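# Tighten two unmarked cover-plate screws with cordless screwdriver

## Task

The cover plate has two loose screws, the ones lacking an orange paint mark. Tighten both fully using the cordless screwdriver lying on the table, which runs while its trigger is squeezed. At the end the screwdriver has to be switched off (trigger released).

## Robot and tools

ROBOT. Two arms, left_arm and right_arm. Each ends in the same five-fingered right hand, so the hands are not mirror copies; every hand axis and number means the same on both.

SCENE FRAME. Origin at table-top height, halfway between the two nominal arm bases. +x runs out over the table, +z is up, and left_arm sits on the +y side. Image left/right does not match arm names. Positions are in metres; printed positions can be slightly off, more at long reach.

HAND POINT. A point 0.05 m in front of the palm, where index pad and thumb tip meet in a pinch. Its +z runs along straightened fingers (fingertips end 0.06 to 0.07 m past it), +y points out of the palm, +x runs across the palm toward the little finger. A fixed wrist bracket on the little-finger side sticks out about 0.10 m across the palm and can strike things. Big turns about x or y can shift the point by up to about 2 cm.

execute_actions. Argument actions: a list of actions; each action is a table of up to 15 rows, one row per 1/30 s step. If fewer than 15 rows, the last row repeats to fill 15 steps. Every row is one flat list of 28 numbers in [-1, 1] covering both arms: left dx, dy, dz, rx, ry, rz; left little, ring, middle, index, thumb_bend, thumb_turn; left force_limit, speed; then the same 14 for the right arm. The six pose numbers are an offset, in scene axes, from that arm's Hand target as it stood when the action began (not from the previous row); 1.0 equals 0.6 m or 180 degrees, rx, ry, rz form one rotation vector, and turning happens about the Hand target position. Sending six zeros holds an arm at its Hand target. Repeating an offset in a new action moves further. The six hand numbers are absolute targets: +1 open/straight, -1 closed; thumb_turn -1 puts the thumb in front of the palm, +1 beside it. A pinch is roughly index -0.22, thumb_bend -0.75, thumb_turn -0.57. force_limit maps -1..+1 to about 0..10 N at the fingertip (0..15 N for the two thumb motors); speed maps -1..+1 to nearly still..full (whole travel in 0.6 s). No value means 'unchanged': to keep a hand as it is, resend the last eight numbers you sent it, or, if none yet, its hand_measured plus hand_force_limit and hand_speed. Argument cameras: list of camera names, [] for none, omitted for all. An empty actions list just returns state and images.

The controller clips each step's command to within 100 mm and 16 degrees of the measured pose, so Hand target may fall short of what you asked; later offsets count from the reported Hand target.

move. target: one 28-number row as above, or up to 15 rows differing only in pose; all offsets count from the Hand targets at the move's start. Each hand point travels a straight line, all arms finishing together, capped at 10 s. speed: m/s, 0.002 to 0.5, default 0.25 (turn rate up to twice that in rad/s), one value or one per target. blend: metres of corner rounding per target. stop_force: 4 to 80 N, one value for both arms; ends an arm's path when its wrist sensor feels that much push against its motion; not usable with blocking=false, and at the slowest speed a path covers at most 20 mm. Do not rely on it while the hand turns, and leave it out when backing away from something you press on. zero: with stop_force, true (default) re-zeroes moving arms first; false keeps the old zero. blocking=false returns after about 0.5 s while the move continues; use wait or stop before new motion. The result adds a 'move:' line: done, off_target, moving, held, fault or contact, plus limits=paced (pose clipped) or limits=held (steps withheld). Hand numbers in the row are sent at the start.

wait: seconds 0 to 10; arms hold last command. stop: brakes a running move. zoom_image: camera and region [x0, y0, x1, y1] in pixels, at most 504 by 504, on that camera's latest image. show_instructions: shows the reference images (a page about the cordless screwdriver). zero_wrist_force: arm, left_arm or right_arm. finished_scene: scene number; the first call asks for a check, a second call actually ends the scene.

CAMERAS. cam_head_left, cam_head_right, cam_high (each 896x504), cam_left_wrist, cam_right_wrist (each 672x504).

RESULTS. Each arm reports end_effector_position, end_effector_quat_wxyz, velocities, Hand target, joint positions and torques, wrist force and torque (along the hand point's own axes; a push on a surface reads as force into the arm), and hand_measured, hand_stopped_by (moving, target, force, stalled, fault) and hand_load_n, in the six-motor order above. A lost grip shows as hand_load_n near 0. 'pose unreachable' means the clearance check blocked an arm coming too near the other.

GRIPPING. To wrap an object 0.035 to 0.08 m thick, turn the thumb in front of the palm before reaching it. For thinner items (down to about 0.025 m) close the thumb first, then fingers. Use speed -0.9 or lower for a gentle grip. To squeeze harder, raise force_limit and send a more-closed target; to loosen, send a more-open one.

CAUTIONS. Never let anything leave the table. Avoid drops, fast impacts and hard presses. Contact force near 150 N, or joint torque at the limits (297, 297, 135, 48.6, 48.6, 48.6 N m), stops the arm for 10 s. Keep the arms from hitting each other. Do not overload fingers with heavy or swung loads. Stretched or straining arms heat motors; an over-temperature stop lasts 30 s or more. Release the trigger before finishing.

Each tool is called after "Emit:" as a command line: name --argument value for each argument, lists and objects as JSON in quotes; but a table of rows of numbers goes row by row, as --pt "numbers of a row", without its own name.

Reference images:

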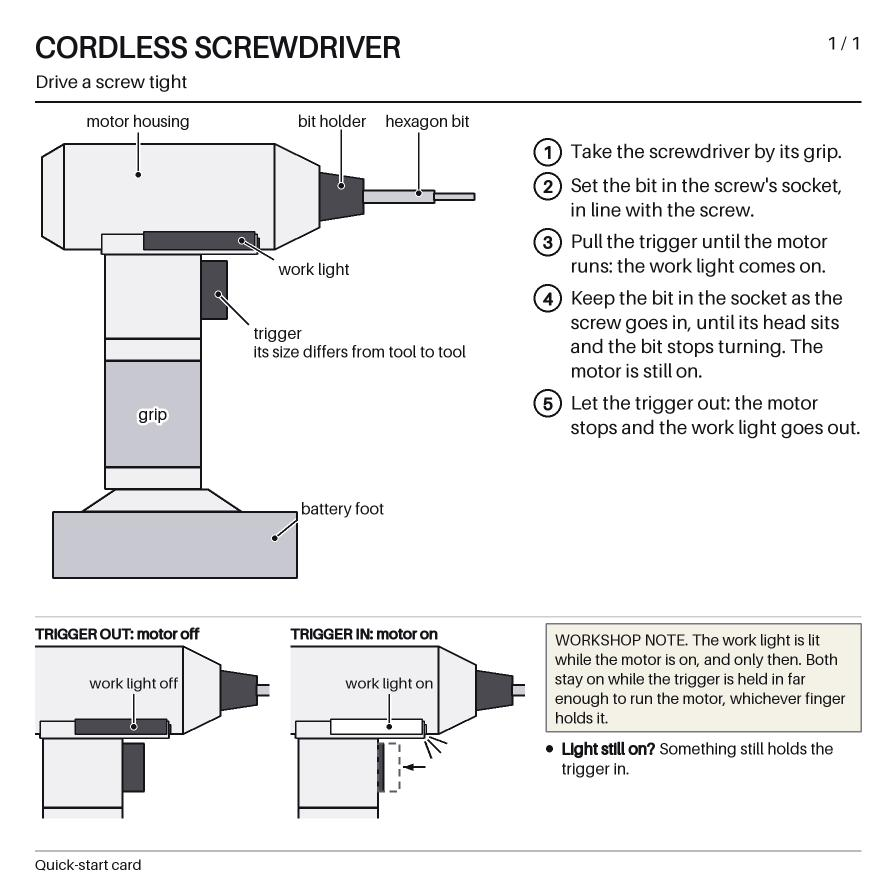

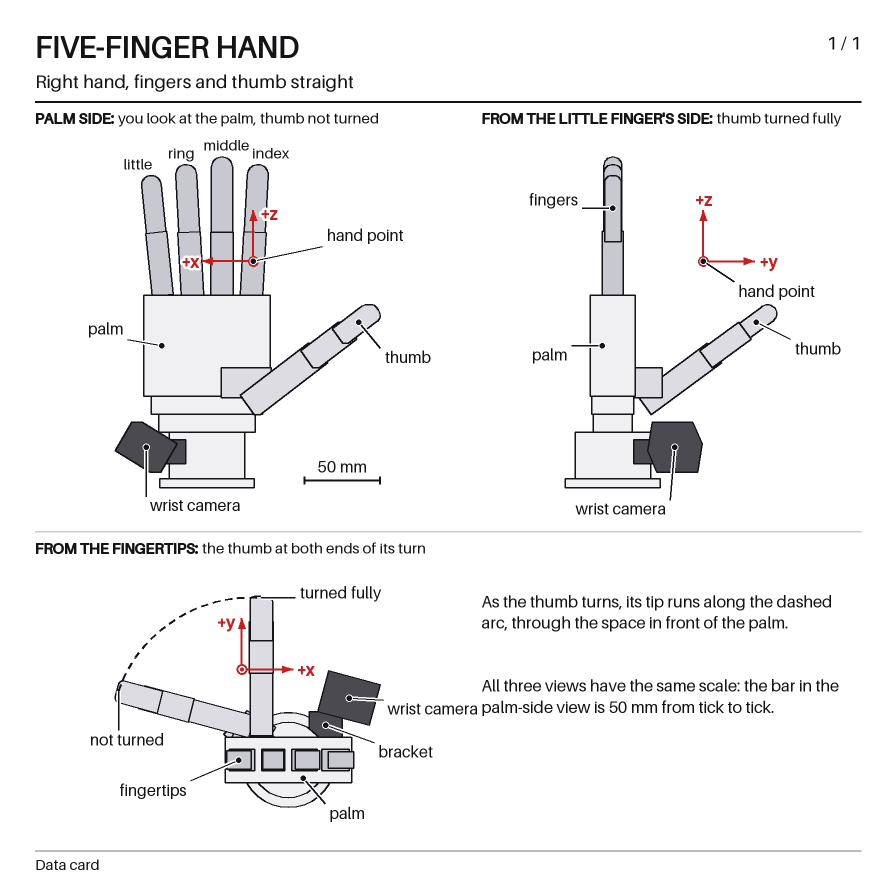

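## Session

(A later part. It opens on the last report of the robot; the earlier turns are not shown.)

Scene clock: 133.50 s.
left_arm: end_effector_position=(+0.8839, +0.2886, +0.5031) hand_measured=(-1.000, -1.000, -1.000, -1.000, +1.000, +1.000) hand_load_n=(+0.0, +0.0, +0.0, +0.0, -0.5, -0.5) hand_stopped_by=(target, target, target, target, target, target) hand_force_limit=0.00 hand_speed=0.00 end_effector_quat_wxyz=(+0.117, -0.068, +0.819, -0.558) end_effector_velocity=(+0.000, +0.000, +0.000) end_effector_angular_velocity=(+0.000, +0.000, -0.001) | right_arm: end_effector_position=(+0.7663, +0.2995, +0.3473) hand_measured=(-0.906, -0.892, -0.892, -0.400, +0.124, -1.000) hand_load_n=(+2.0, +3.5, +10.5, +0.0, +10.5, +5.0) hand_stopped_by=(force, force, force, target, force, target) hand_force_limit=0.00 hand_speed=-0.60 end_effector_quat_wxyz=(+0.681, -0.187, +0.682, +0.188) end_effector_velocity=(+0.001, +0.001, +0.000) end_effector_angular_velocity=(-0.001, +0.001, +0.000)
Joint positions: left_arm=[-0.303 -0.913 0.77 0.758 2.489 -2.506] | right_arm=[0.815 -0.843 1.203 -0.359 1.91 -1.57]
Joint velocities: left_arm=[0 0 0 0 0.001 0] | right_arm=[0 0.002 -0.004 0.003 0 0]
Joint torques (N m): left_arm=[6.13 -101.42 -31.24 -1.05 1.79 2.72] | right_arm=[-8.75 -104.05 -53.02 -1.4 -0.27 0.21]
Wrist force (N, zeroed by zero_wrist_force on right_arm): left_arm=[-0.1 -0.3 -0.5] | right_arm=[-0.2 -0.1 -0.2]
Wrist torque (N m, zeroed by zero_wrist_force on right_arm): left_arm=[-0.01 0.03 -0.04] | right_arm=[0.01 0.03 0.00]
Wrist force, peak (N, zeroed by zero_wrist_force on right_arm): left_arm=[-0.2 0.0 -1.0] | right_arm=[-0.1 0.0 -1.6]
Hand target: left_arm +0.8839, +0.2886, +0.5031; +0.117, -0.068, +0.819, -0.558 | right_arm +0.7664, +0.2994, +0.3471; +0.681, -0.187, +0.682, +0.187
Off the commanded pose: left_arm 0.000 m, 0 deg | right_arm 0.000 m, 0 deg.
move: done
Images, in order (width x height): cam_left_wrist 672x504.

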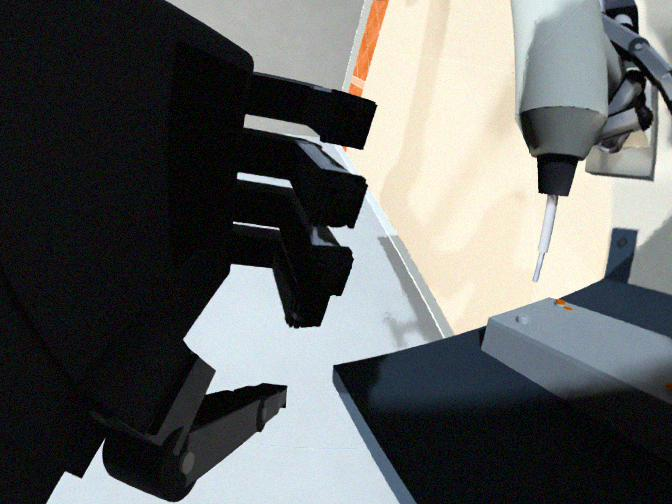

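Emit:
move --target '[-0.1895,0.1783,0.14,0,0,0,-1,-1,-1,-1,1,1,0,0,-0.0688,0.1073,-0.0938,0,0,0,-1,-1,-1,-0.4,-1,-1,0,-0.6]' --speed 0.1 --cameras '["cam_left_wrist"]'

Emit:
zoom_image --camera "cam_left_wrist" --region '[440, 210, 560, 330]'

Scene clock: 136.10 s.
left_arm: end_effector_position=(+0.7704, +0.3959, +0.5872) hand_measured=(-1.000, -1.000, -1.000, -1.000, +1.000, +1.000) hand_load_n=(+0.5, +0.0, +0.0, +0.0, +0.0, +0.0) hand_stopped_by=(target, target, target, target, target, target) hand_force_limit=0.00 hand_speed=0.00 end_effector_quat_wxyz=(+0.117, -0.068, +0.819, -0.558) end_effector_velocity=(+0.002, -0.001, -0.001) end_effector_angular_velocity=(+0.000, +0.000, +0.001) | right_arm: end_effector_position=(+0.7250, +0.3639, +0.2910) hand_measured=(-0.906, -0.892, -0.892, -0.400, +0.124, -1.000) hand_load_n=(+2.0, +3.5, +11.0, +0.0, +11.0, +5.0) hand_stopped_by=(force, force, force, target, force, target) hand_force_limit=0.00 hand_speed=-0.60 end_effector_quat_wxyz=(+0.681, -0.187, +0.682, +0.187) end_effector_velocity=(+0.001, -0.001, -0.002) end_effector_angular_velocity=(-0.002, +0.001, +0.000)
Joint positions: left_arm=[-0.205 -1.119 0.956 0.865 2.567 -2.401] | right_arm=[0.89 -0.742 1.126 -0.383 1.985 -1.57]
Joint velocities: left_arm=[-0.002 0.003 -0.002 -0.004 -0.002 -0.004] | right_arm=[-0.001 0.001 0.002 0 -0.001 0]
Joint torques (N m): left_arm=[-14.65 -50.28 -55.74 -1.4 -1.61 -3.88] | right_arm=[-15.57 -126.97 -41.07 -3.39 -1.53 -1.42]
Wrist force (N, zeroed by zero_wrist_force on right_arm): left_arm=[0.0 0.1 -1.3] | right_arm=[0.7 0.0 -0.8]
Wrist torque (N m, zeroed by zero_wrist_force on right_arm): left_arm=[0.10 0.04 0.00] | right_arm=[0.05 -0.06 0.04]
Wrist force, peak (N, zeroed by zero_wrist_force on right_arm): left_arm=[0.0 -0.2 -2.0] | right_arm=[-1.1 -1.6 0.2]
Hand target: left_arm +0.7705, +0.3958, +0.5873; +0.117, -0.068, +0.819, -0.558 | right_arm +0.7252, +0.3638, +0.2910; +0.681, -0.187, +0.682, +0.187
Off the commanded pose: left_arm 0.000 m, 0 deg | right_arm 0.000 m, 0 deg.
move: done
Images, in order (width x height): cam_left_wrist 672x504.

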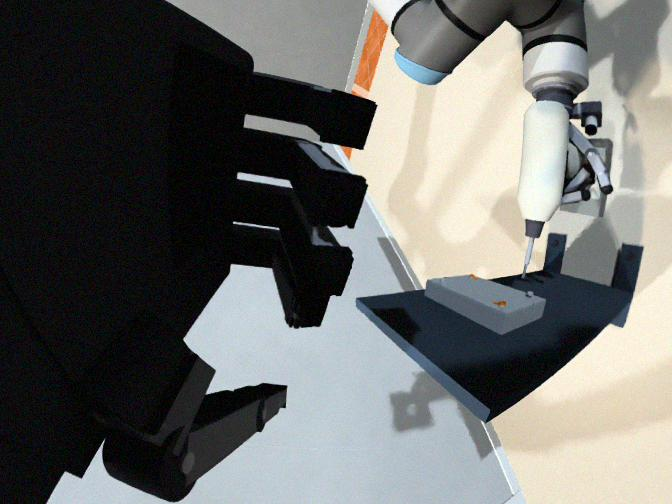

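Scaled by 4.200 from the camera's 672x504 image, which has a finer 960x720 frame.

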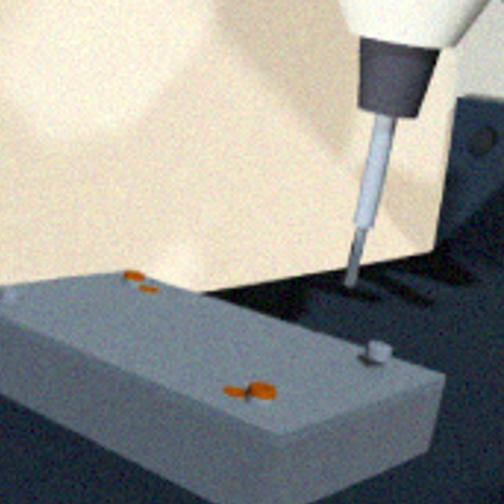

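Emit:
move --target '[0.0708,-0.0797,-0.1538,0,0,0,-1,-1,-1,-1,1,1,0,0,0,0,0,0,0,0,-1,-1,-1,-0.4,-1,-1,0,-0.6]' --speed 0.1 --stop_force 10 --cameras '["cam_left_wrist","cam_high"]'

Emit:
zoom_image --camera "cam_left_wrist" --region '[500, 280, 580, 360]'

Scene clock: 138.60 s.
left_arm: end_effector_position=(+0.8128, +0.3478, +0.4949) hand_measured=(-1.000, -1.000, -1.000, -1.000, +1.000, +1.000) hand_load_n=(+0.0, +0.0, +0.0, +0.0, +0.0, +0.0) hand_stopped_by=(target, target, target, target, target, target) hand_force_limit=0.00 hand_speed=0.00 end_effector_quat_wxyz=(+0.117, -0.068, +0.819, -0.558) end_effector_velocity=(+0.000, +0.000, +0.000) end_effector_angular_velocity=(+0.001, +0.000, +0.001) | right_arm: end_effector_position=(+0.7252, +0.3638, +0.2909) hand_measured=(-0.906, -0.892, -0.892, -0.400, +0.124, -1.000) hand_load_n=(+2.0, +4.0, +11.0, +0.0, +11.0, +5.0) hand_stopped_by=(force, force, force, target, force, target) hand_force_limit=0.00 hand_speed=-0.60 end_effector_quat_wxyz=(+0.681, -0.187, +0.682, +0.187) end_effector_velocity=(+0.000, +0.000, +0.001) end_effector_angular_velocity=(+0.001, -0.001, +0.000)
Joint positions: left_arm=[-0.255 -1.063 1.028 0.69 2.528 -2.457] | right_arm=[0.89 -0.742 1.126 -0.383 1.985 -1.57]
Joint velocities: left_arm=[0 0 0 0 -0.001 0] | right_arm=[0 0 0 -0.001 0 0]
Joint torques (N m): left_arm=[12.19 -92.84 -51.75 4.46 2.88 3.92] | right_arm=[-13.4 -128.33 -44.88 -2.62 -1.29 -1.36]
Wrist force (N, zeroed by zero_wrist_force on right_arm): left_arm=[0.3 0.0 -0.7] | right_arm=[-0.7 0.0 -0.4]
Wrist torque (N m, zeroed by zero_wrist_force on right_arm): left_arm=[0.05 -0.03 0.01] | right_arm=[0.04 0.13 -0.03]
Wrist force, peak (N, zeroed by zero_wrist_force on right_arm): left_arm=[0.2 -1.2 -2.3] | right_arm=[0.6 0.1 -0.7]
Hand target: left_arm +0.8128, +0.3478, +0.4949; +0.117, -0.068, +0.819, -0.558 | right_arm +0.7252, +0.3638, +0.2910; +0.681, -0.187, +0.682, +0.187
Off the commanded pose: left_arm 0.000 m, 0 deg | right_arm 0.000 m, 0 deg.
move: done
Images, in order (width x height): cam_high 896x504, cam_left_wrist 672x504.

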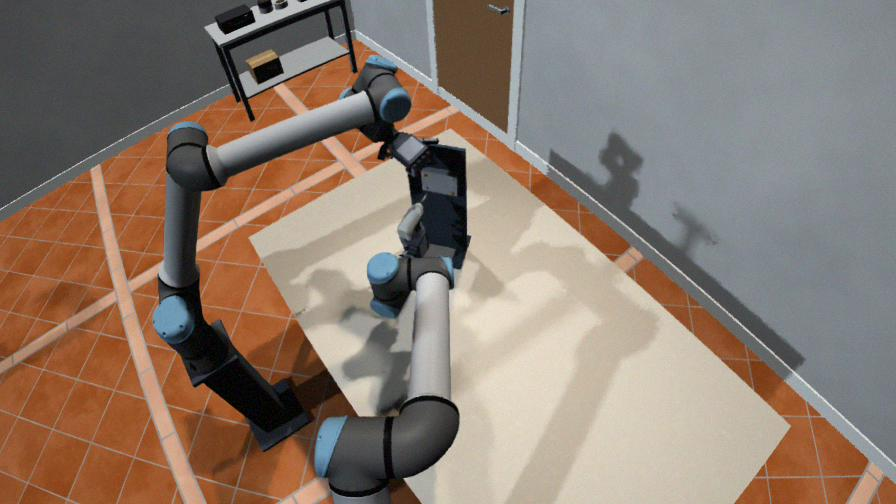

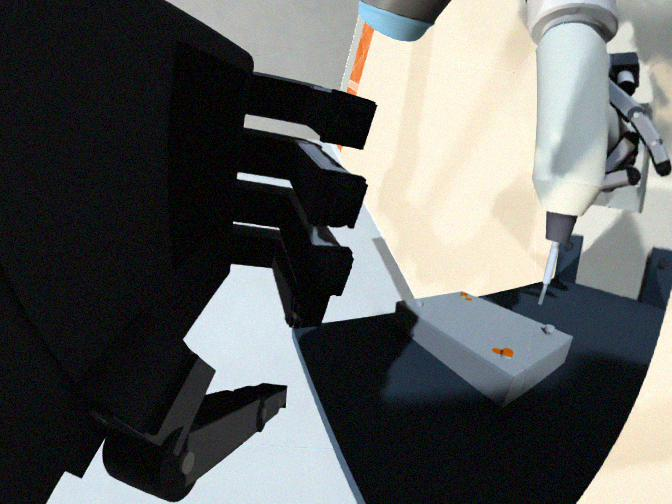

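Scaled by 6.300 from the camera's 672x504 image, which has a finer 960x720 frame.

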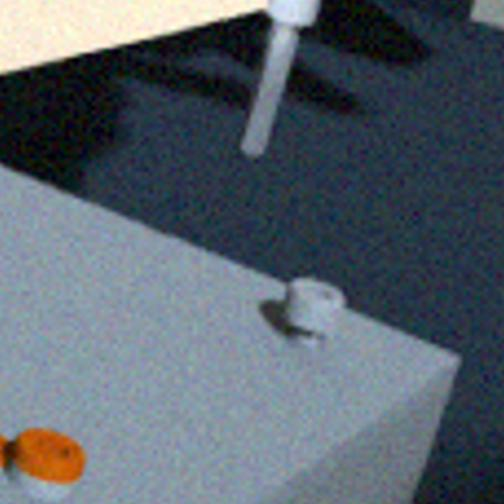

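Emit:
move --target '[-0.065,0.149,-0.022,0,0,0,-1,-1,-1,-1,1,1,0,0,0,0,0,0,0,0,-1,-1,-1,-0.4,-1,-1,0,-0.6]' --speed 0.1 --stop_force 10 --cameras '["cam_left_wrist"]'

Emit:
zoom_image --camera "cam_left_wrist" --region '[410, 210, 490, 290]'

Scene clock: 141.00 s.
left_arm: end_effector_position=(+0.7739, +0.4374, +0.4817) hand_measured=(-1.000, -1.000, -1.000, -1.000, +1.000, +1.000) hand_load_n=(+0.0, +0.0, +0.0, +0.0, +0.0, +0.0) hand_stopped_by=(target, target, target, target, target, target) hand_force_limit=0.00 hand_speed=0.00 end_effector_quat_wxyz=(+0.117, -0.068, +0.819, -0.558) end_effector_velocity=(+0.000, +0.000, +0.000) end_effector_angular_velocity=(+0.000, -0.001, +0.000) | right_arm: end_effector_position=(+0.7252, +0.3638, +0.2909) hand_measured=(-0.906, -0.892, -0.892, -0.400, +0.124, -1.000) hand_load_n=(+2.0, +3.5, +10.5, +0.0, +11.0, +4.5) hand_stopped_by=(force, force, force, target, force, target) hand_force_limit=0.00 hand_speed=-0.60 end_effector_quat_wxyz=(+0.681, -0.187, +0.682, +0.187) end_effector_velocity=(+0.000, +0.000, +0.000) end_effector_angular_velocity=(+0.000, +0.000, +0.000)
Joint positions: left_arm=[-0.15 -1.11 1.136 0.735 2.608 -2.331] | right_arm=[0.89 -0.742 1.126 -0.383 1.985 -1.57]
Joint velocities: left_arm=[0 0 0 0 0 0.001] | right_arm=[0 0 0 0 0 0]
Joint torques (N m): left_arm=[-9.52 -52.63 -51.53 -1.03 -1.15 -3.7] | right_arm=[-13.93 -127.67 -50.07 -3.99 -0.89 -1.24]
Wrist force (N, zeroed by zero_wrist_force on right_arm): left_arm=[-0.2 0.2 -0.8] | right_arm=[0.0 0.0 -0.4]
Wrist torque (N m, zeroed by zero_wrist_force on right_arm): left_arm=[0.08 0.04 -0.01] | right_arm=[0.03 0.03 0.01]
Wrist force, peak (N, zeroed by zero_wrist_force on right_arm): left_arm=[0.2 0.8 -1.8] | right_arm=[0.3 -0.1 -1.0]
Hand target: left_arm +0.7739, +0.4374, +0.4817; +0.117, -0.068, +0.819, -0.558 | right_arm +0.7252, +0.3638, +0.2910; +0.681, -0.187, +0.682, +0.187
Off the commanded pose: left_arm 0.000 m, 0 deg | right_arm 0.000 m, 0 deg.
move: done
Images, in order (width x height): cam_left_wrist 672x504.

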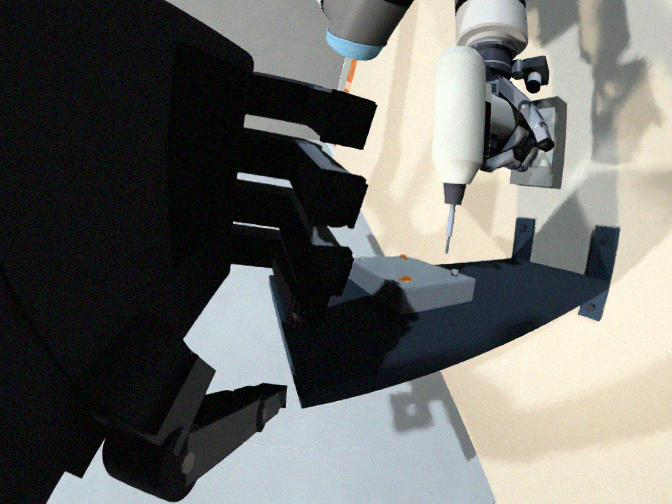

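Scaled by 6.300 from the camera's 672x504 image, which has a finer 960x720 frame.

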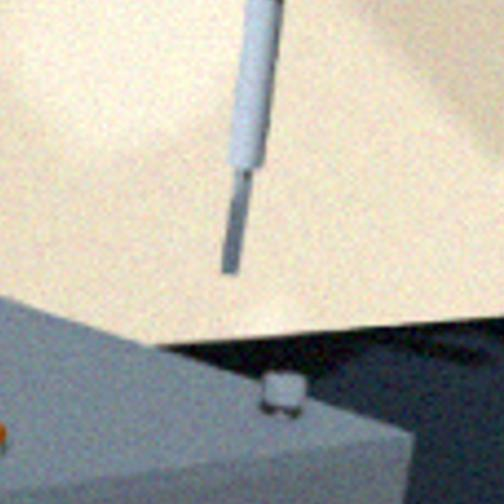

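Emit:
move --target '[0,0,0,0,0,0,-1,-1,-1,-1,1,1,0,0,0.0019,0.0208,-0.0065,0,0,0,-1,-1,-1,-0.4,-1,-1,0,-0.6]' --speed 0.05 --stop_force 10 --cameras '["cam_left_wrist"]'

Emit:
zoom_image --camera "cam_left_wrist" --region '[430, 240, 470, 280]'

Emit:
move --target '[0.065,-0.149,0.022,0,0,0,-1,-1,-1,-1,1,1,0,0,0,0,0,0,0,0,-1,-1,-1,-0.4,-1,-1,0,-0.6]' --speed 0.1 --stop_force 10 --cameras '["cam_left_wrist"]'

Emit:
zoom_image --camera "cam_left_wrist" --region '[525, 295, 565, 335]'

Scene clock: 143.20 s.
left_arm: end_effector_position=(+0.7739, +0.4374, +0.4817) hand_measured=(-1.000, -1.000, -1.000, -1.000, +1.000, +1.000) hand_load_n=(+0.0, +0.0, +0.0, +0.0, +0.0, +0.0) hand_stopped_by=(target, target, target, target, target, target) hand_force_limit=0.00 hand_speed=0.00 end_effector_quat_wxyz=(+0.117, -0.068, +0.819, -0.558) end_effector_velocity=(+0.000, -0.001, -0.001) end_effector_angular_velocity=(-0.001, +0.000, -0.002) | right_arm: end_effector_position=(+0.7263, +0.3763, +0.2871) hand_measured=(-0.906, -0.892, -0.892, -0.400, +0.124, -1.000) hand_load_n=(+2.0, +4.0, +11.0, +0.0, +10.5, +5.0) hand_stopped_by=(force, force, force, target, force, target) hand_force_limit=0.00 hand_speed=-0.60 end_effector_quat_wxyz=(+0.681, -0.187, +0.682, +0.187) end_effector_velocity=(+0.000, +0.000, +0.000) end_effector_angular_velocity=(+0.001, +0.000, +0.000)
Joint positions: left_arm=[-0.15 -1.11 1.136 0.735 2.608 -2.331] | right_arm=[0.897 -0.719 1.091 -0.371 1.991 -1.57]
Joint velocities: left_arm=[-0.001 0.001 0 0 0.001 0.001] | right_arm=[0 0 0 -0.001 0 0]
Joint torques (N m): left_arm=[-12.7 -54.73 -46.02 0.61 -0.38 -3.52] | right_arm=[-14.8 -130.06 -42.27 -5.97 -0.77 -0.33]
Wrist force (N, zeroed by zero_wrist_force on right_arm): left_arm=[0.1 0.0 -1.1] | right_arm=[0.3 -0.2 -0.6]
Wrist torque (N m, zeroed by zero_wrist_force on right_arm): left_arm=[0.06 0.00 0.00] | right_arm=[0.02 -0.02 0.02]
Wrist force, peak (N, zeroed by zero_wrist_force on right_arm): left_arm=[-0.2 0.2 -1.5] | right_arm=[0.6 -0.1 -1.1]
Hand target: left_arm +0.7739, +0.4374, +0.4817; +0.117, -0.068, +0.819, -0.558 | right_arm +0.7263, +0.3763, +0.2871; +0.681, -0.187, +0.682, +0.187
Off the commanded pose: left_arm 0.000 m, 0 deg | right_arm 0.000 m, 0 deg.
move: done
Images, in order (width x height): cam_left_wrist 672x504.

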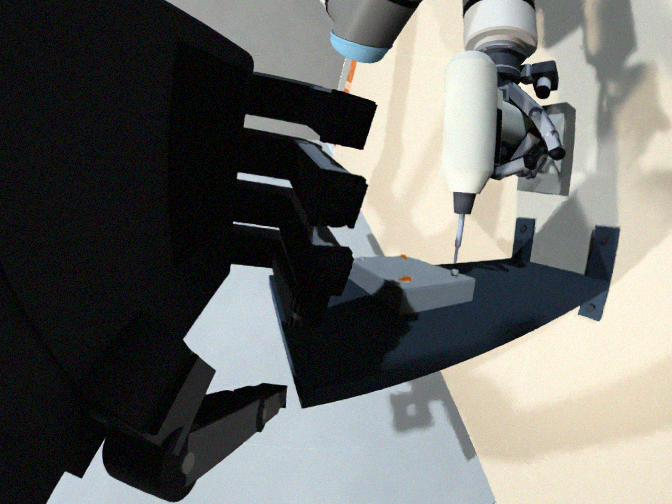

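Scaled by 12.600 from the camera's 672x504 image, which has a finer 960x720 frame.

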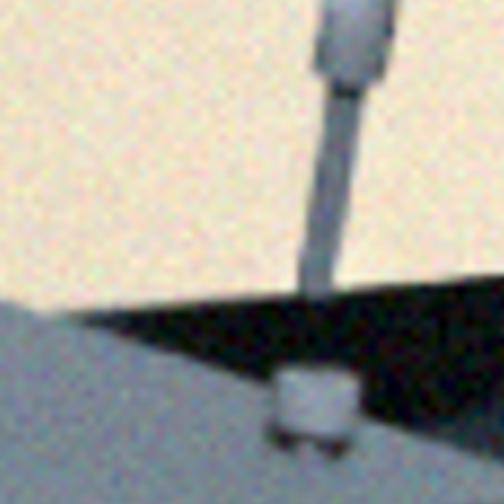

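Scene clock: 145.30 s.
left_arm: end_effector_position=(+0.8128, +0.3478, +0.4950) hand_measured=(-1.000, -1.000, -1.000, -1.000, +1.000, +1.000) hand_load_n=(+0.0, +0.0, +0.0, +0.0, +0.5, +0.0) hand_stopped_by=(target, target, target, target, target, target) hand_force_limit=0.00 hand_speed=0.00 end_effector_quat_wxyz=(+0.117, -0.068, +0.819, -0.558) end_effector_velocity=(+0.000, +0.000, +0.000) end_effector_angular_velocity=(+0.000, -0.001, +0.000) | right_arm: end_effector_position=(+0.7263, +0.3763, +0.2871) hand_measured=(-0.906, -0.892, -0.892, -0.400, +0.124, -1.000) hand_load_n=(+2.0, +4.0, +10.5, +0.0, +11.0, +5.0) hand_stopped_by=(force, force, force, target, force, target) hand_force_limit=0.00 hand_speed=-0.60 end_effector_quat_wxyz=(+0.681, -0.187, +0.682, +0.187) end_effector_velocity=(+0.000, +0.000, +0.002) end_effector_angular_velocity=(+0.002, -0.001, +0.000)
Joint positions: left_arm=[-0.255 -1.063 1.028 0.69 2.528 -2.457] | right_arm=[0.897 -0.719 1.091 -0.371 1.991 -1.57]
Joint velocities: left_arm=[0 0 0 0 0 0.001] | right_arm=[0 -0.001 0 -0.001 0 0]
Joint torques (N m): left_arm=[9.82 -93.25 -28.27 4.57 3.7 3.82] | right_arm=[-14.24 -130.31 -45.47 -4.34 -0.68 0.51]
Wrist force (N, zeroed by zero_wrist_force on right_arm): left_arm=[0.2 -0.1 -0.8] | right_arm=[0.2 -0.3 -0.5]
Wrist torque (N m, zeroed by zero_wrist_force on right_arm): left_arm=[0.04 -0.02 0.00] | right_arm=[-0.01 -0.01 0.01]
Wrist force, peak (N, zeroed by zero_wrist_force on right_arm): left_arm=[0.5 0.7 -1.8] | right_arm=[0.4 0.4 -0.7]
Hand target: left_arm +0.8128, +0.3478, +0.4950; +0.117, -0.068, +0.819, -0.558 | right_arm +0.7263, +0.3763, +0.2871; +0.681, -0.187, +0.682, +0.187
Off the commanded pose: left_arm 0.000 m, 0 deg | right_arm 0.000 m, 0 deg.
move: done
Images, in order (width x height): cam_left_wrist 672x504.

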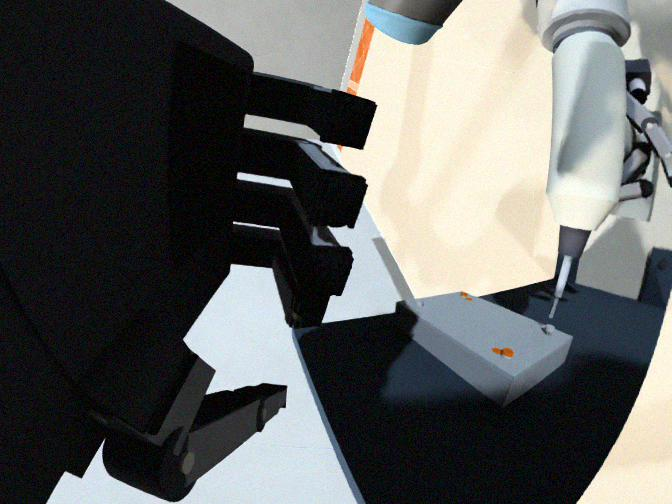

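Scaled by 12.600 from the camera's 672x504 image, which has a finer 960x720 frame.

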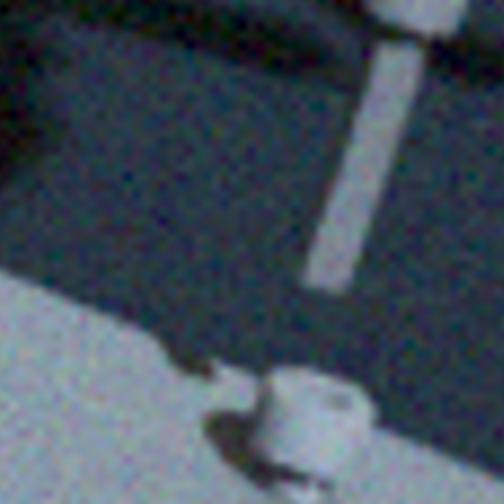

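Emit:
move --target '[0,0,0,0,0,0,-1,-1,-1,-1,1,1,0,0,-0.0012,0.0019,0.0005,0,0,0,-1,-1,-1,-0.4,-1,-1,0,-0.6]' --speed 0.02 --cameras '["cam_left_wrist"]'

Emit:
zoom_image --camera "cam_left_wrist" --region '[525, 295, 565, 335]'

Scene clock: 146.83 s.
left_arm: end_effector_position=(+0.8128, +0.3478, +0.4950) hand_measured=(-1.000, -1.000, -1.000, -1.000, +1.000, +1.000) hand_load_n=(+0.0, +0.0, +0.0, +0.0, +0.0, +0.0) hand_stopped_by=(target, target, target, target, target, target) hand_force_limit=0.00 hand_speed=0.00 end_effector_quat_wxyz=(+0.117, -0.068, +0.819, -0.558) end_effector_velocity=(+0.000, +0.001, +0.000) end_effector_angular_velocity=(-0.001, +0.000, +0.000) | right_arm: end_effector_position=(+0.7256, +0.3775, +0.2874) hand_measured=(-0.906, -0.892, -0.892, -0.400, +0.124, -1.000) hand_load_n=(+2.0, +3.5, +10.5, +0.0, +11.0, +5.0) hand_stopped_by=(force, force, force, target, force, target) hand_force_limit=0.00 hand_speed=-0.60 end_effector_quat_wxyz=(+0.681, -0.187, +0.682, +0.187) end_effector_velocity=(+0.000, +0.000, +0.001) end_effector_angular_velocity=(+0.000, +0.000, +0.000)
Joint positions: left_arm=[-0.255 -1.063 1.028 0.69 2.528 -2.457] | right_arm=[0.898 -0.718 1.089 -0.369 1.992 -1.57]
Joint velocities: left_arm=[0.001 0 0 0 0.001 0] | right_arm=[0 0 0 0 0 0]
Joint torques (N m): left_arm=[7.68 -94.2 -33.13 3.14 3.47 4.43] | right_arm=[13.08 -113.23 -48.74 -1.85 1.78 0.54]
Wrist force (N, zeroed by zero_wrist_force on right_arm): left_arm=[0.0 -0.1 -0.7] | right_arm=[0.1 0.1 -0.3]
Wrist torque (N m, zeroed by zero_wrist_force on right_arm): left_arm=[0.04 0.02 -0.02] | right_arm=[0.05 0.01 0.01]
Wrist force, peak (N, zeroed by zero_wrist_force on right_arm): left_arm=[0.3 0.2 -1.3] | right_arm=[-0.1 0.5 -0.9]
Hand target: left_arm +0.8128, +0.3478, +0.4950; +0.117, -0.068, +0.819, -0.558 | right_arm +0.7256, +0.3774, +0.2874; +0.681, -0.187, +0.682, +0.187
Off the commanded pose: left_arm 0.000 m, 0 deg | right_arm 0.000 m, 0 deg.
move: done
Images, in order (width x height): cam_left_wrist 672x504.

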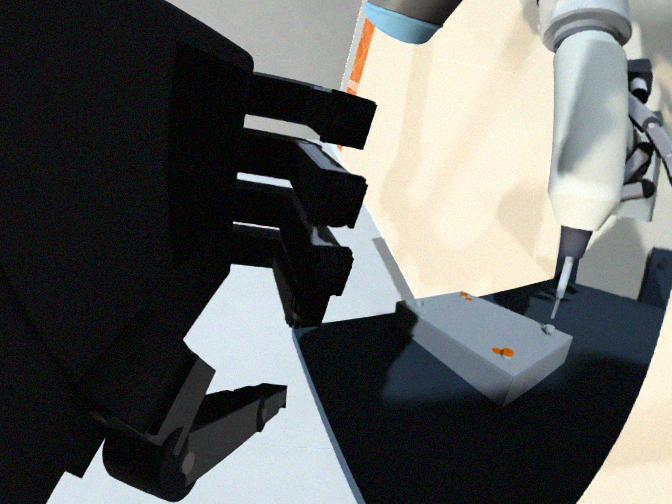

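Scaled by 12.600 from the camera's 672x504 image, which has a finer 960x720 frame.

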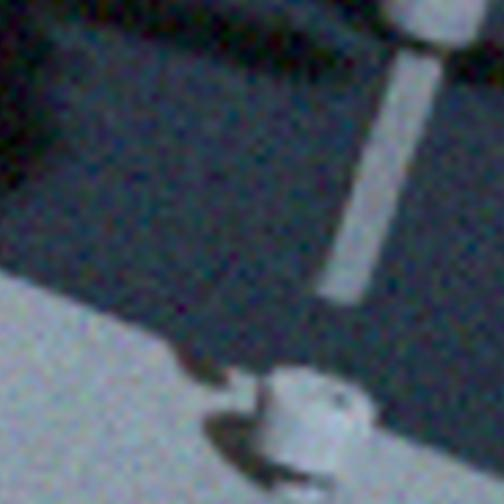

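Emit:
move --target '[-0.065,0.149,-0.022,0,0,0,-1,-1,-1,-1,1,1,0,0,0,0,0,0,0,0,-1,-1,-1,-0.4,-1,-1,0,-0.6]' --speed 0.15 --cameras '["cam_left_wrist"]'

Emit:
zoom_image --camera "cam_left_wrist" --region '[430, 240, 470, 280]'

Scene clock: 148.07 s.
left_arm: end_effector_position=(+0.7738, +0.4374, +0.4818) hand_measured=(-1.000, -1.000, -1.000, -1.000, +1.000, +1.000) hand_load_n=(+0.0, +0.0, +0.0, +0.0, +0.0, -0.5) hand_stopped_by=(target, target, target, target, target, target) hand_force_limit=0.00 hand_speed=0.00 end_effector_quat_wxyz=(+0.117, -0.068, +0.819, -0.558) end_effector_velocity=(+0.000, +0.000, +0.000) end_effector_angular_velocity=(-0.001, -0.001, +0.001) | right_arm: end_effector_position=(+0.7256, +0.3774, +0.2874) hand_measured=(-0.906, -0.892, -0.892, -0.400, +0.124, -1.000) hand_load_n=(+2.0, +3.5, +10.5, +0.0, +11.0, +5.0) hand_stopped_by=(force, force, force, target, force, target) hand_force_limit=0.00 hand_speed=-0.60 end_effector_quat_wxyz=(+0.681, -0.188, +0.682, +0.187) end_effector_velocity=(+0.000, +0.000, +0.000) end_effector_angular_velocity=(+0.000, +0.000, +0.000)
Joint positions: left_arm=[-0.15 -1.11 1.136 0.735 2.608 -2.331] | right_arm=[0.898 -0.718 1.089 -0.369 1.992 -1.57]
Joint velocities: left_arm=[0 0 0 -0.002 0 -0.002] | right_arm=[0 0 0 -0.001 0 0]
Joint torques (N m): left_arm=[-6.5 -56.6 -52.16 -1.14 -1.35 -3.53] | right_arm=[15.02 -114.64 -41.33 -5.98 0.03 0.39]
Wrist force (N, zeroed by zero_wrist_force on right_arm): left_arm=[0.1 0.1 -0.5] | right_arm=[0.0 -0.1 -0.5]
Wrist torque (N m, zeroed by zero_wrist_force on right_arm): left_arm=[0.04 -0.01 0.00] | right_arm=[0.03 0.01 0.01]
Wrist force, peak (N, zeroed by zero_wrist_force on right_arm): left_arm=[0.1 1.0 -2.3] | right_arm=[0.3 -0.6 -1.0]
Hand target: left_arm +0.7739, +0.4374, +0.4817; +0.117, -0.068, +0.819, -0.558 | right_arm +0.7256, +0.3774, +0.2874; +0.681, -0.187, +0.682, +0.187
Off the commanded pose: left_arm 0.000 m, 0 deg | right_arm 0.000 m, 0 deg.
move: done
Images, in order (width x height): cam_left_wrist 672x504.

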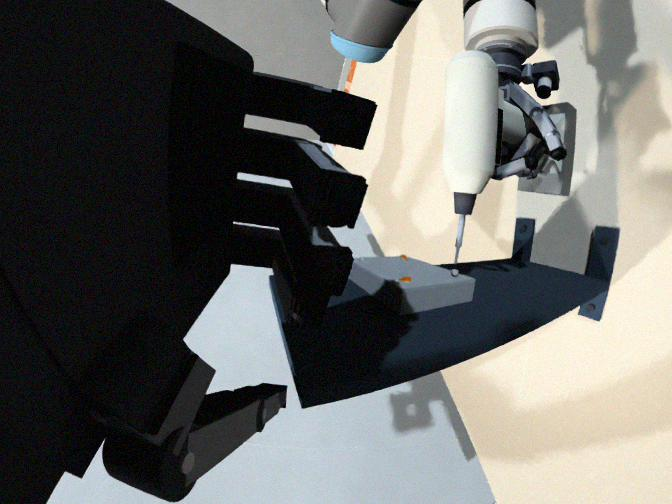

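Scaled by 12.600 from the camera's 672x504 image, which has a finer 960x720 frame.

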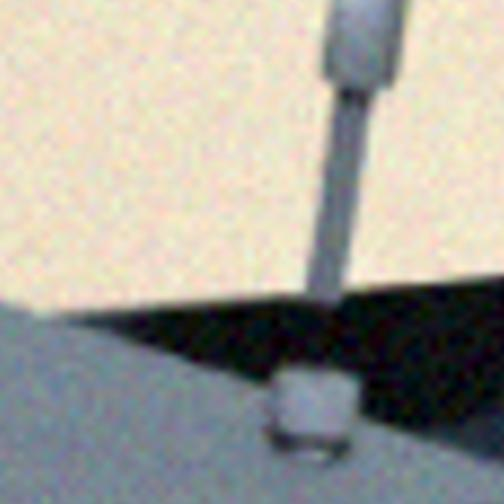

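Emit:
move --target '[0,0,0,0,0,0,-1,-1,-1,-1,1,1,0,0,0.0064,0.0049,0,0,0,0,-1,-1,-1,-0.4,-1,-1,0,-0.6]' --speed 0.006 --stop_force 4 --cameras '["cam_left_wrist"]'

Emit:
zoom_image --camera "cam_left_wrist" --region '[430, 240, 470, 280]'

Scene clock: 150.33 s.
left_arm: end_effector_position=(+0.7739, +0.4374, +0.4817) hand_measured=(-1.000, -1.000, -1.000, -1.000, +1.000, +1.000) hand_load_n=(+0.0, +0.0, +0.0, +0.0, +0.0, +0.0) hand_stopped_by=(target, target, target, target, target, target) hand_force_limit=0.00 hand_speed=0.00 end_effector_quat_wxyz=(+0.117, -0.068, +0.819, -0.558) end_effector_velocity=(+0.000, +0.000, +0.000) end_effector_angular_velocity=(-0.001, +0.000, -0.001) | right_arm: end_effector_position=(+0.7294, +0.3804, +0.2873) hand_measured=(-0.906, -0.892, -0.892, -0.400, +0.124, -1.000) hand_load_n=(+2.0, +3.5, +10.5, +0.0, +11.0, +5.0) hand_stopped_by=(force, force, force, target, force, target) hand_force_limit=0.00 hand_speed=-0.60 end_effector_quat_wxyz=(+0.681, -0.188, +0.682, +0.187) end_effector_velocity=(+0.000, +0.000, +0.001) end_effector_angular_velocity=(+0.001, +0.000, +0.000)
Joint positions: left_arm=[-0.15 -1.11 1.136 0.735 2.608 -2.331] | right_arm=[0.896 -0.71 1.075 -0.363 1.991 -1.57]
Joint velocities: left_arm=[0 0 0 0 0.001 0] | right_arm=[0 -0.001 0 0 0 0]
Joint torques (N m): left_arm=[5.71 -56.03 -46.17 -0.76 -1.5 -2.63] | right_arm=[-7.32 -131.12 -41.29 -6.29 0.25 0.02]
Wrist force (N, zeroed by zero_wrist_force on right_arm): left_arm=[0.3 -0.1 -0.9] | right_arm=[0.3 -0.2 -0.6]
Wrist torque (N m, zeroed by zero_wrist_force on right_arm): left_arm=[0.04 -0.04 0.02] | right_arm=[0.03 -0.02 0.01]
Wrist force, peak (N, zeroed by zero_wrist_force on right_arm): left_arm=[-0.1 0.2 -1.2] | right_arm=[0.5 -0.1 -0.9]
Hand target: left_arm +0.7739, +0.4374, +0.4817; +0.117, -0.068, +0.819, -0.558 | right_arm +0.7294, +0.3804, +0.2874; +0.681, -0.187, +0.682, +0.187
Off the commanded pose: left_arm 0.000 m, 0 deg | right_arm 0.000 m, 0 deg.
move: done
Images, in order (width x height): cam_left_wrist 672x504.

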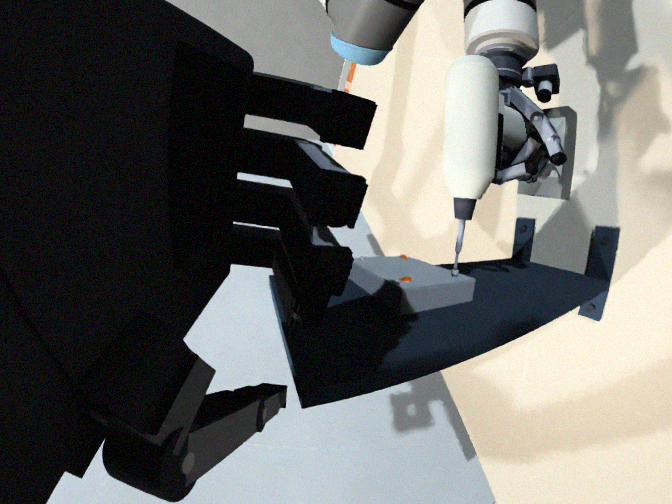

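Scaled by 12.600 from the camera's 672x504 image, which has a finer 960x720 frame.

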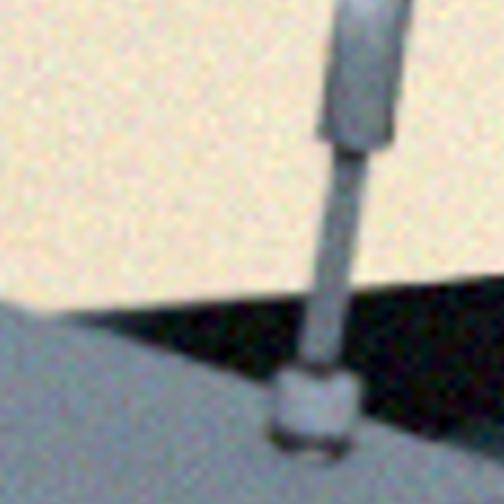

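Emit:
move --target '[0.065,-0.149,0.022,0,0,0,-1,-1,-1,-1,1,1,0,0,0,0,0,0,0,0,-1,-1,-1,-0.4,-1,-1,0,-0.6]' --speed 0.15 --cameras '["cam_left_wrist"]'

Emit:
zoom_image --camera "cam_left_wrist" --region '[525, 295, 565, 335]'

Scene clock: 151.47 s.
left_arm: end_effector_position=(+0.8129, +0.3478, +0.4949) hand_measured=(-1.000, -1.000, -1.000, -1.000, +1.000, +1.000) hand_load_n=(+0.0, +0.0, +0.0, +0.0, +0.0, +0.0) hand_stopped_by=(target, target, target, target, target, target) hand_force_limit=0.00 hand_speed=0.00 end_effector_quat_wxyz=(+0.117, -0.068, +0.819, -0.558) end_effector_velocity=(-0.002, +0.001, -0.002) end_effector_angular_velocity=(+0.001, +0.002, -0.001) | right_arm: end_effector_position=(+0.7294, +0.3804, +0.2874) hand_measured=(-0.906, -0.892, -0.892, -0.400, +0.124, -1.000) hand_load_n=(+2.0, +3.5, +10.5, +0.0, +11.0, +5.0) hand_stopped_by=(force, force, force, target, force, target) hand_force_limit=0.00 hand_speed=-0.60 end_effector_quat_wxyz=(+0.681, -0.187, +0.682, +0.187) end_effector_velocity=(+0.000, +0.000, +0.002) end_effector_angular_velocity=(+0.001, +0.000, +0.000)
Joint positions: left_arm=[-0.255 -1.063 1.027 0.69 2.528 -2.457] | right_arm=[0.896 -0.71 1.075 -0.363 1.991 -1.57]
Joint velocities: left_arm=[0.001 -0.001 0.005 0.002 0.002 0.004] | right_arm=[0 -0.002 0 0.001 0 0]
Joint torques (N m): left_arm=[10.04 -95.42 -30.21 5.85 3.92 4.17] | right_arm=[0.44 -130.95 -43.01 -5.94 0.88 -0.01]
Wrist force (N, zeroed by zero_wrist_force on right_arm): left_arm=[0.3 0.0 -0.8] | right_arm=[0.2 -0.1 -0.5]
Wrist torque (N m, zeroed by zero_wrist_force on right_arm): left_arm=[0.04 -0.02 0.00] | right_arm=[0.03 -0.01 0.01]
Wrist force, peak (N, zeroed by zero_wrist_force on right_arm): left_arm=[0.5 0.8 -2.2] | right_arm=[0.3 -0.2 -0.8]
Hand target: left_arm +0.8128, +0.3478, +0.4950; +0.117, -0.068, +0.819, -0.558 | right_arm +0.7294, +0.3804, +0.2874; +0.681, -0.187, +0.682, +0.187
Off the commanded pose: left_arm 0.000 m, 0 deg | right_arm 0.000 m, 0 deg.
move: done
Images, in order (width x height): cam_left_wrist 672x504.

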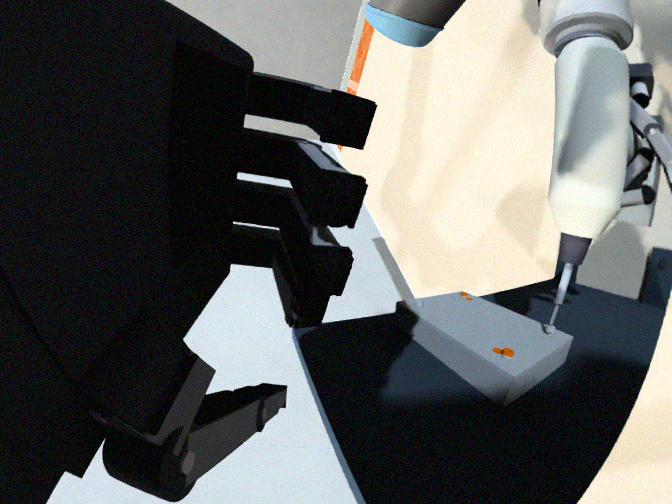

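Scaled by 12.600 from the camera's 672x504 image, which has a finer 960x720 frame.

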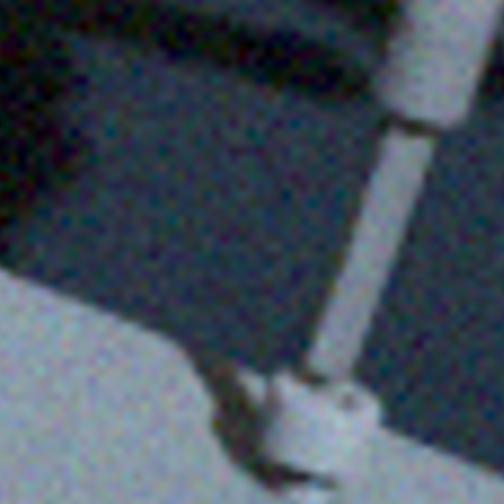

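Emit:
move --target '[0,0,0,0,0,0,-1,-1,-1,-1,1,1,0,0,0.0084,0.0054,0,0,0,0,-1,-1,-1,-0.4,-1,-1,0,-0.6]' --speed 0.005 --stop_force 4 --cameras '["cam_left_wrist"]'

Emit:
zoom_image --camera "cam_left_wrist" --region '[525, 295, 565, 335]'

Scene clock: 153.37 s.
left_arm: end_effector_position=(+0.8128, +0.3478, +0.4950) hand_measured=(-1.000, -1.000, -1.000, -1.000, +1.000, +1.000) hand_load_n=(+0.0, +0.0, +0.0, +0.0, +0.0, -0.5) hand_stopped_by=(target, target, target, target, target, target) hand_force_limit=0.00 hand_speed=0.00 end_effector_quat_wxyz=(+0.117, -0.068, +0.819, -0.558) end_effector_velocity=(+0.000, +0.001, +0.001) end_effector_angular_velocity=(+0.000, -0.002, +0.000) | right_arm: end_effector_position=(+0.7305, +0.3812, +0.2875) hand_measured=(-0.906, -0.892, -0.892, -0.400, +0.124, -1.000) hand_load_n=(+2.5, +4.0, +10.5, +0.0, +11.0, +4.5) hand_stopped_by=(force, force, force, target, force, target) hand_force_limit=0.00 hand_speed=-0.60 end_effector_quat_wxyz=(+0.681, -0.187, +0.682, +0.187) end_effector_velocity=(+0.000, +0.000, -0.001) end_effector_angular_velocity=(-0.001, +0.001, +0.000)
Joint positions: left_arm=[-0.255 -1.063 1.028 0.69 2.528 -2.457] | right_arm=[0.896 -0.708 1.071 -0.361 1.99 -1.57]
Joint velocities: left_arm=[0.001 -0.001 0 0 0 0] | right_arm=[0 0 0 0.001 0 0]
Joint torques (N m): left_arm=[-9.76 -95.05 -31.46 3.61 3.15 3.91] | right_arm=[14.07 -131 -42.55 -5.75 1.35 -0.05]
Wrist force (N, zeroed by zero_wrist_force on right_arm): left_arm=[0.0 0.1 -0.7] | right_arm=[0.4 -0.3 -1.4]
Wrist torque (N m, zeroed by zero_wrist_force on right_arm): left_arm=[0.06 0.01 -0.01] | right_arm=[0.01 -0.07 0.01]
Wrist force, peak (N, zeroed by zero_wrist_force on right_arm): left_arm=[0.1 0.3 -1.1] | right_arm=[1.4 -0.7 -8.6]
Hand target: left_arm +0.8128, +0.3478, +0.4950; +0.117, -0.068, +0.819, -0.558 | right_arm +0.7305, +0.3812, +0.2875; +0.681, -0.188, +0.682, +0.187
Off the commanded pose: left_arm 0.000 m, 0 deg | right_arm 0.005 m, 0 deg.
move: contact (right_arm)
Images, in order (width x height): cam_left_wrist 672x504.

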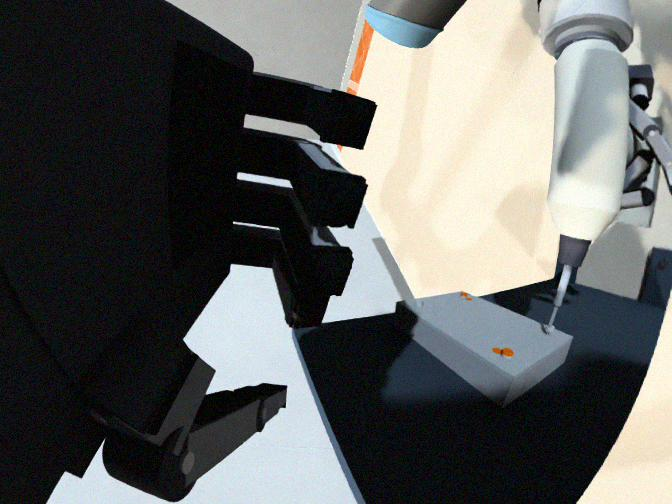

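Scaled by 12.600 from the camera's 672x504 image, which has a finer 960x720 frame.

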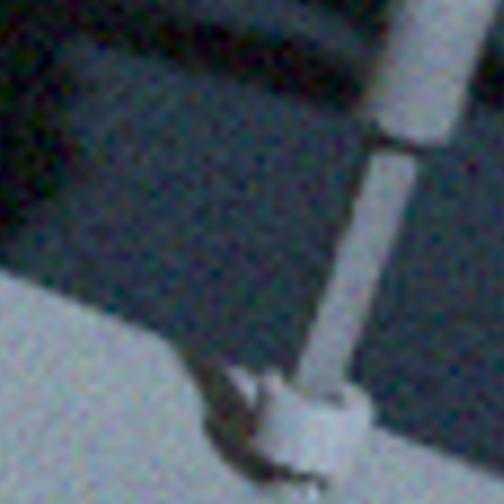

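Emit:
move --target '[0,0,0,0,0,0,-1,-1,-1,-1,1,1,0,0,0.0007,0.00045,0,0,0,0,-1,-1,-1,-1,-1,-1,0,-0.6]' --speed 0.002 --cameras '["cam_left_wrist"]'

Emit:
zoom_image --camera "cam_left_wrist" --region '[525, 295, 565, 335]'

Scene clock: 154.37 s.
left_arm: end_effector_position=(+0.8128, +0.3478, +0.4950) hand_measured=(-1.000, -1.000, -1.000, -1.000, +1.000, +1.000) hand_load_n=(+0.0, +0.0, +0.0, +0.0, +0.0, -0.5) hand_stopped_by=(target, target, target, target, target, target) hand_force_limit=0.00 hand_speed=0.00 end_effector_quat_wxyz=(+0.117, -0.068, +0.819, -0.558) end_effector_velocity=(+0.000, +0.000, +0.000) end_effector_angular_velocity=(+0.001, -0.001, +0.000) | right_arm: end_effector_position=(+0.7309, +0.3815, +0.2875) hand_measured=(-0.906, -0.892, -0.892, -0.818, +0.124, -1.000) hand_load_n=(+2.5, +4.0, +10.0, +5.0, +11.0, +4.5) hand_stopped_by=(force, force, force, force, force, target) hand_force_limit=0.00 hand_speed=-0.60 end_effector_quat_wxyz=(+0.681, -0.188, +0.682, +0.187) end_effector_velocity=(+0.000, +0.000, +0.001) end_effector_angular_velocity=(+0.000, +0.000, +0.000)
Joint positions: left_arm=[-0.255 -1.063 1.028 0.69 2.528 -2.457] | right_arm=[0.896 -0.708 1.069 -0.36 1.99 -1.57]
Joint velocities: left_arm=[0 0 0 0 -0.001 0.001] | right_arm=[0 -0.001 0 0 -0.001 0]
Joint torques (N m): left_arm=[-13.15 -94.07 -33.02 2.33 3.55 3.7] | right_arm=[-21.97 -114.74 -49.86 -3.24 0.19 0.02]
Wrist force (N, zeroed by zero_wrist_force on right_arm): left_arm=[-0.1 0.0 -0.3] | right_arm=[1.3 2.7 -6.7]
Wrist torque (N m, zeroed by zero_wrist_force on right_arm): left_arm=[0.03 0.03 -0.02] | right_arm=[0.02 -0.17 -0.08]
Wrist force, peak (N, zeroed by zero_wrist_force on right_arm): left_arm=[-0.3 0.0 -1.3] | right_arm=[1.2 -0.5 -8.7]
Hand target: left_arm +0.8128, +0.3478, +0.4950; +0.117, -0.068, +0.819, -0.558 | right_arm +0.7309, +0.3815, +0.2875; +0.681, -0.187, +0.682, +0.187
Off the commanded pose: left_arm 0.000 m, 0 deg | right_arm 0.000 m, 0 deg.
move: done
Images, in order (width x height): cam_left_wrist 672x504.

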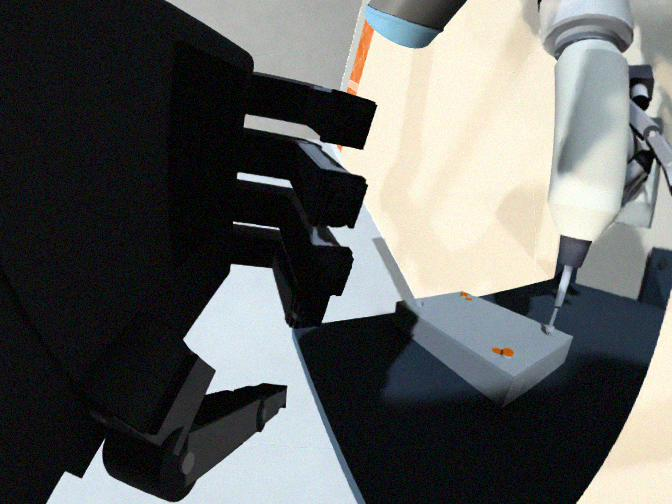

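Scaled by 12.600 from the camera's 672x504 image, which has a finer 960x720 frame.

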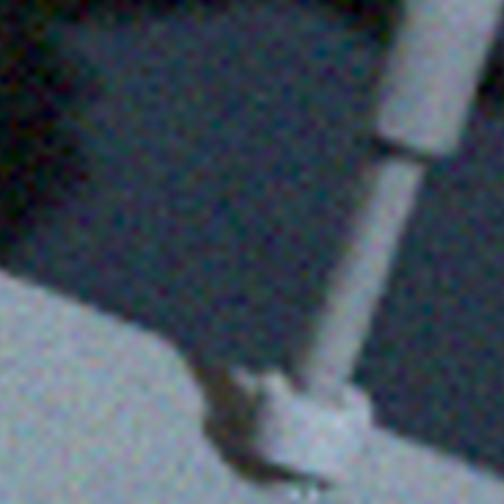

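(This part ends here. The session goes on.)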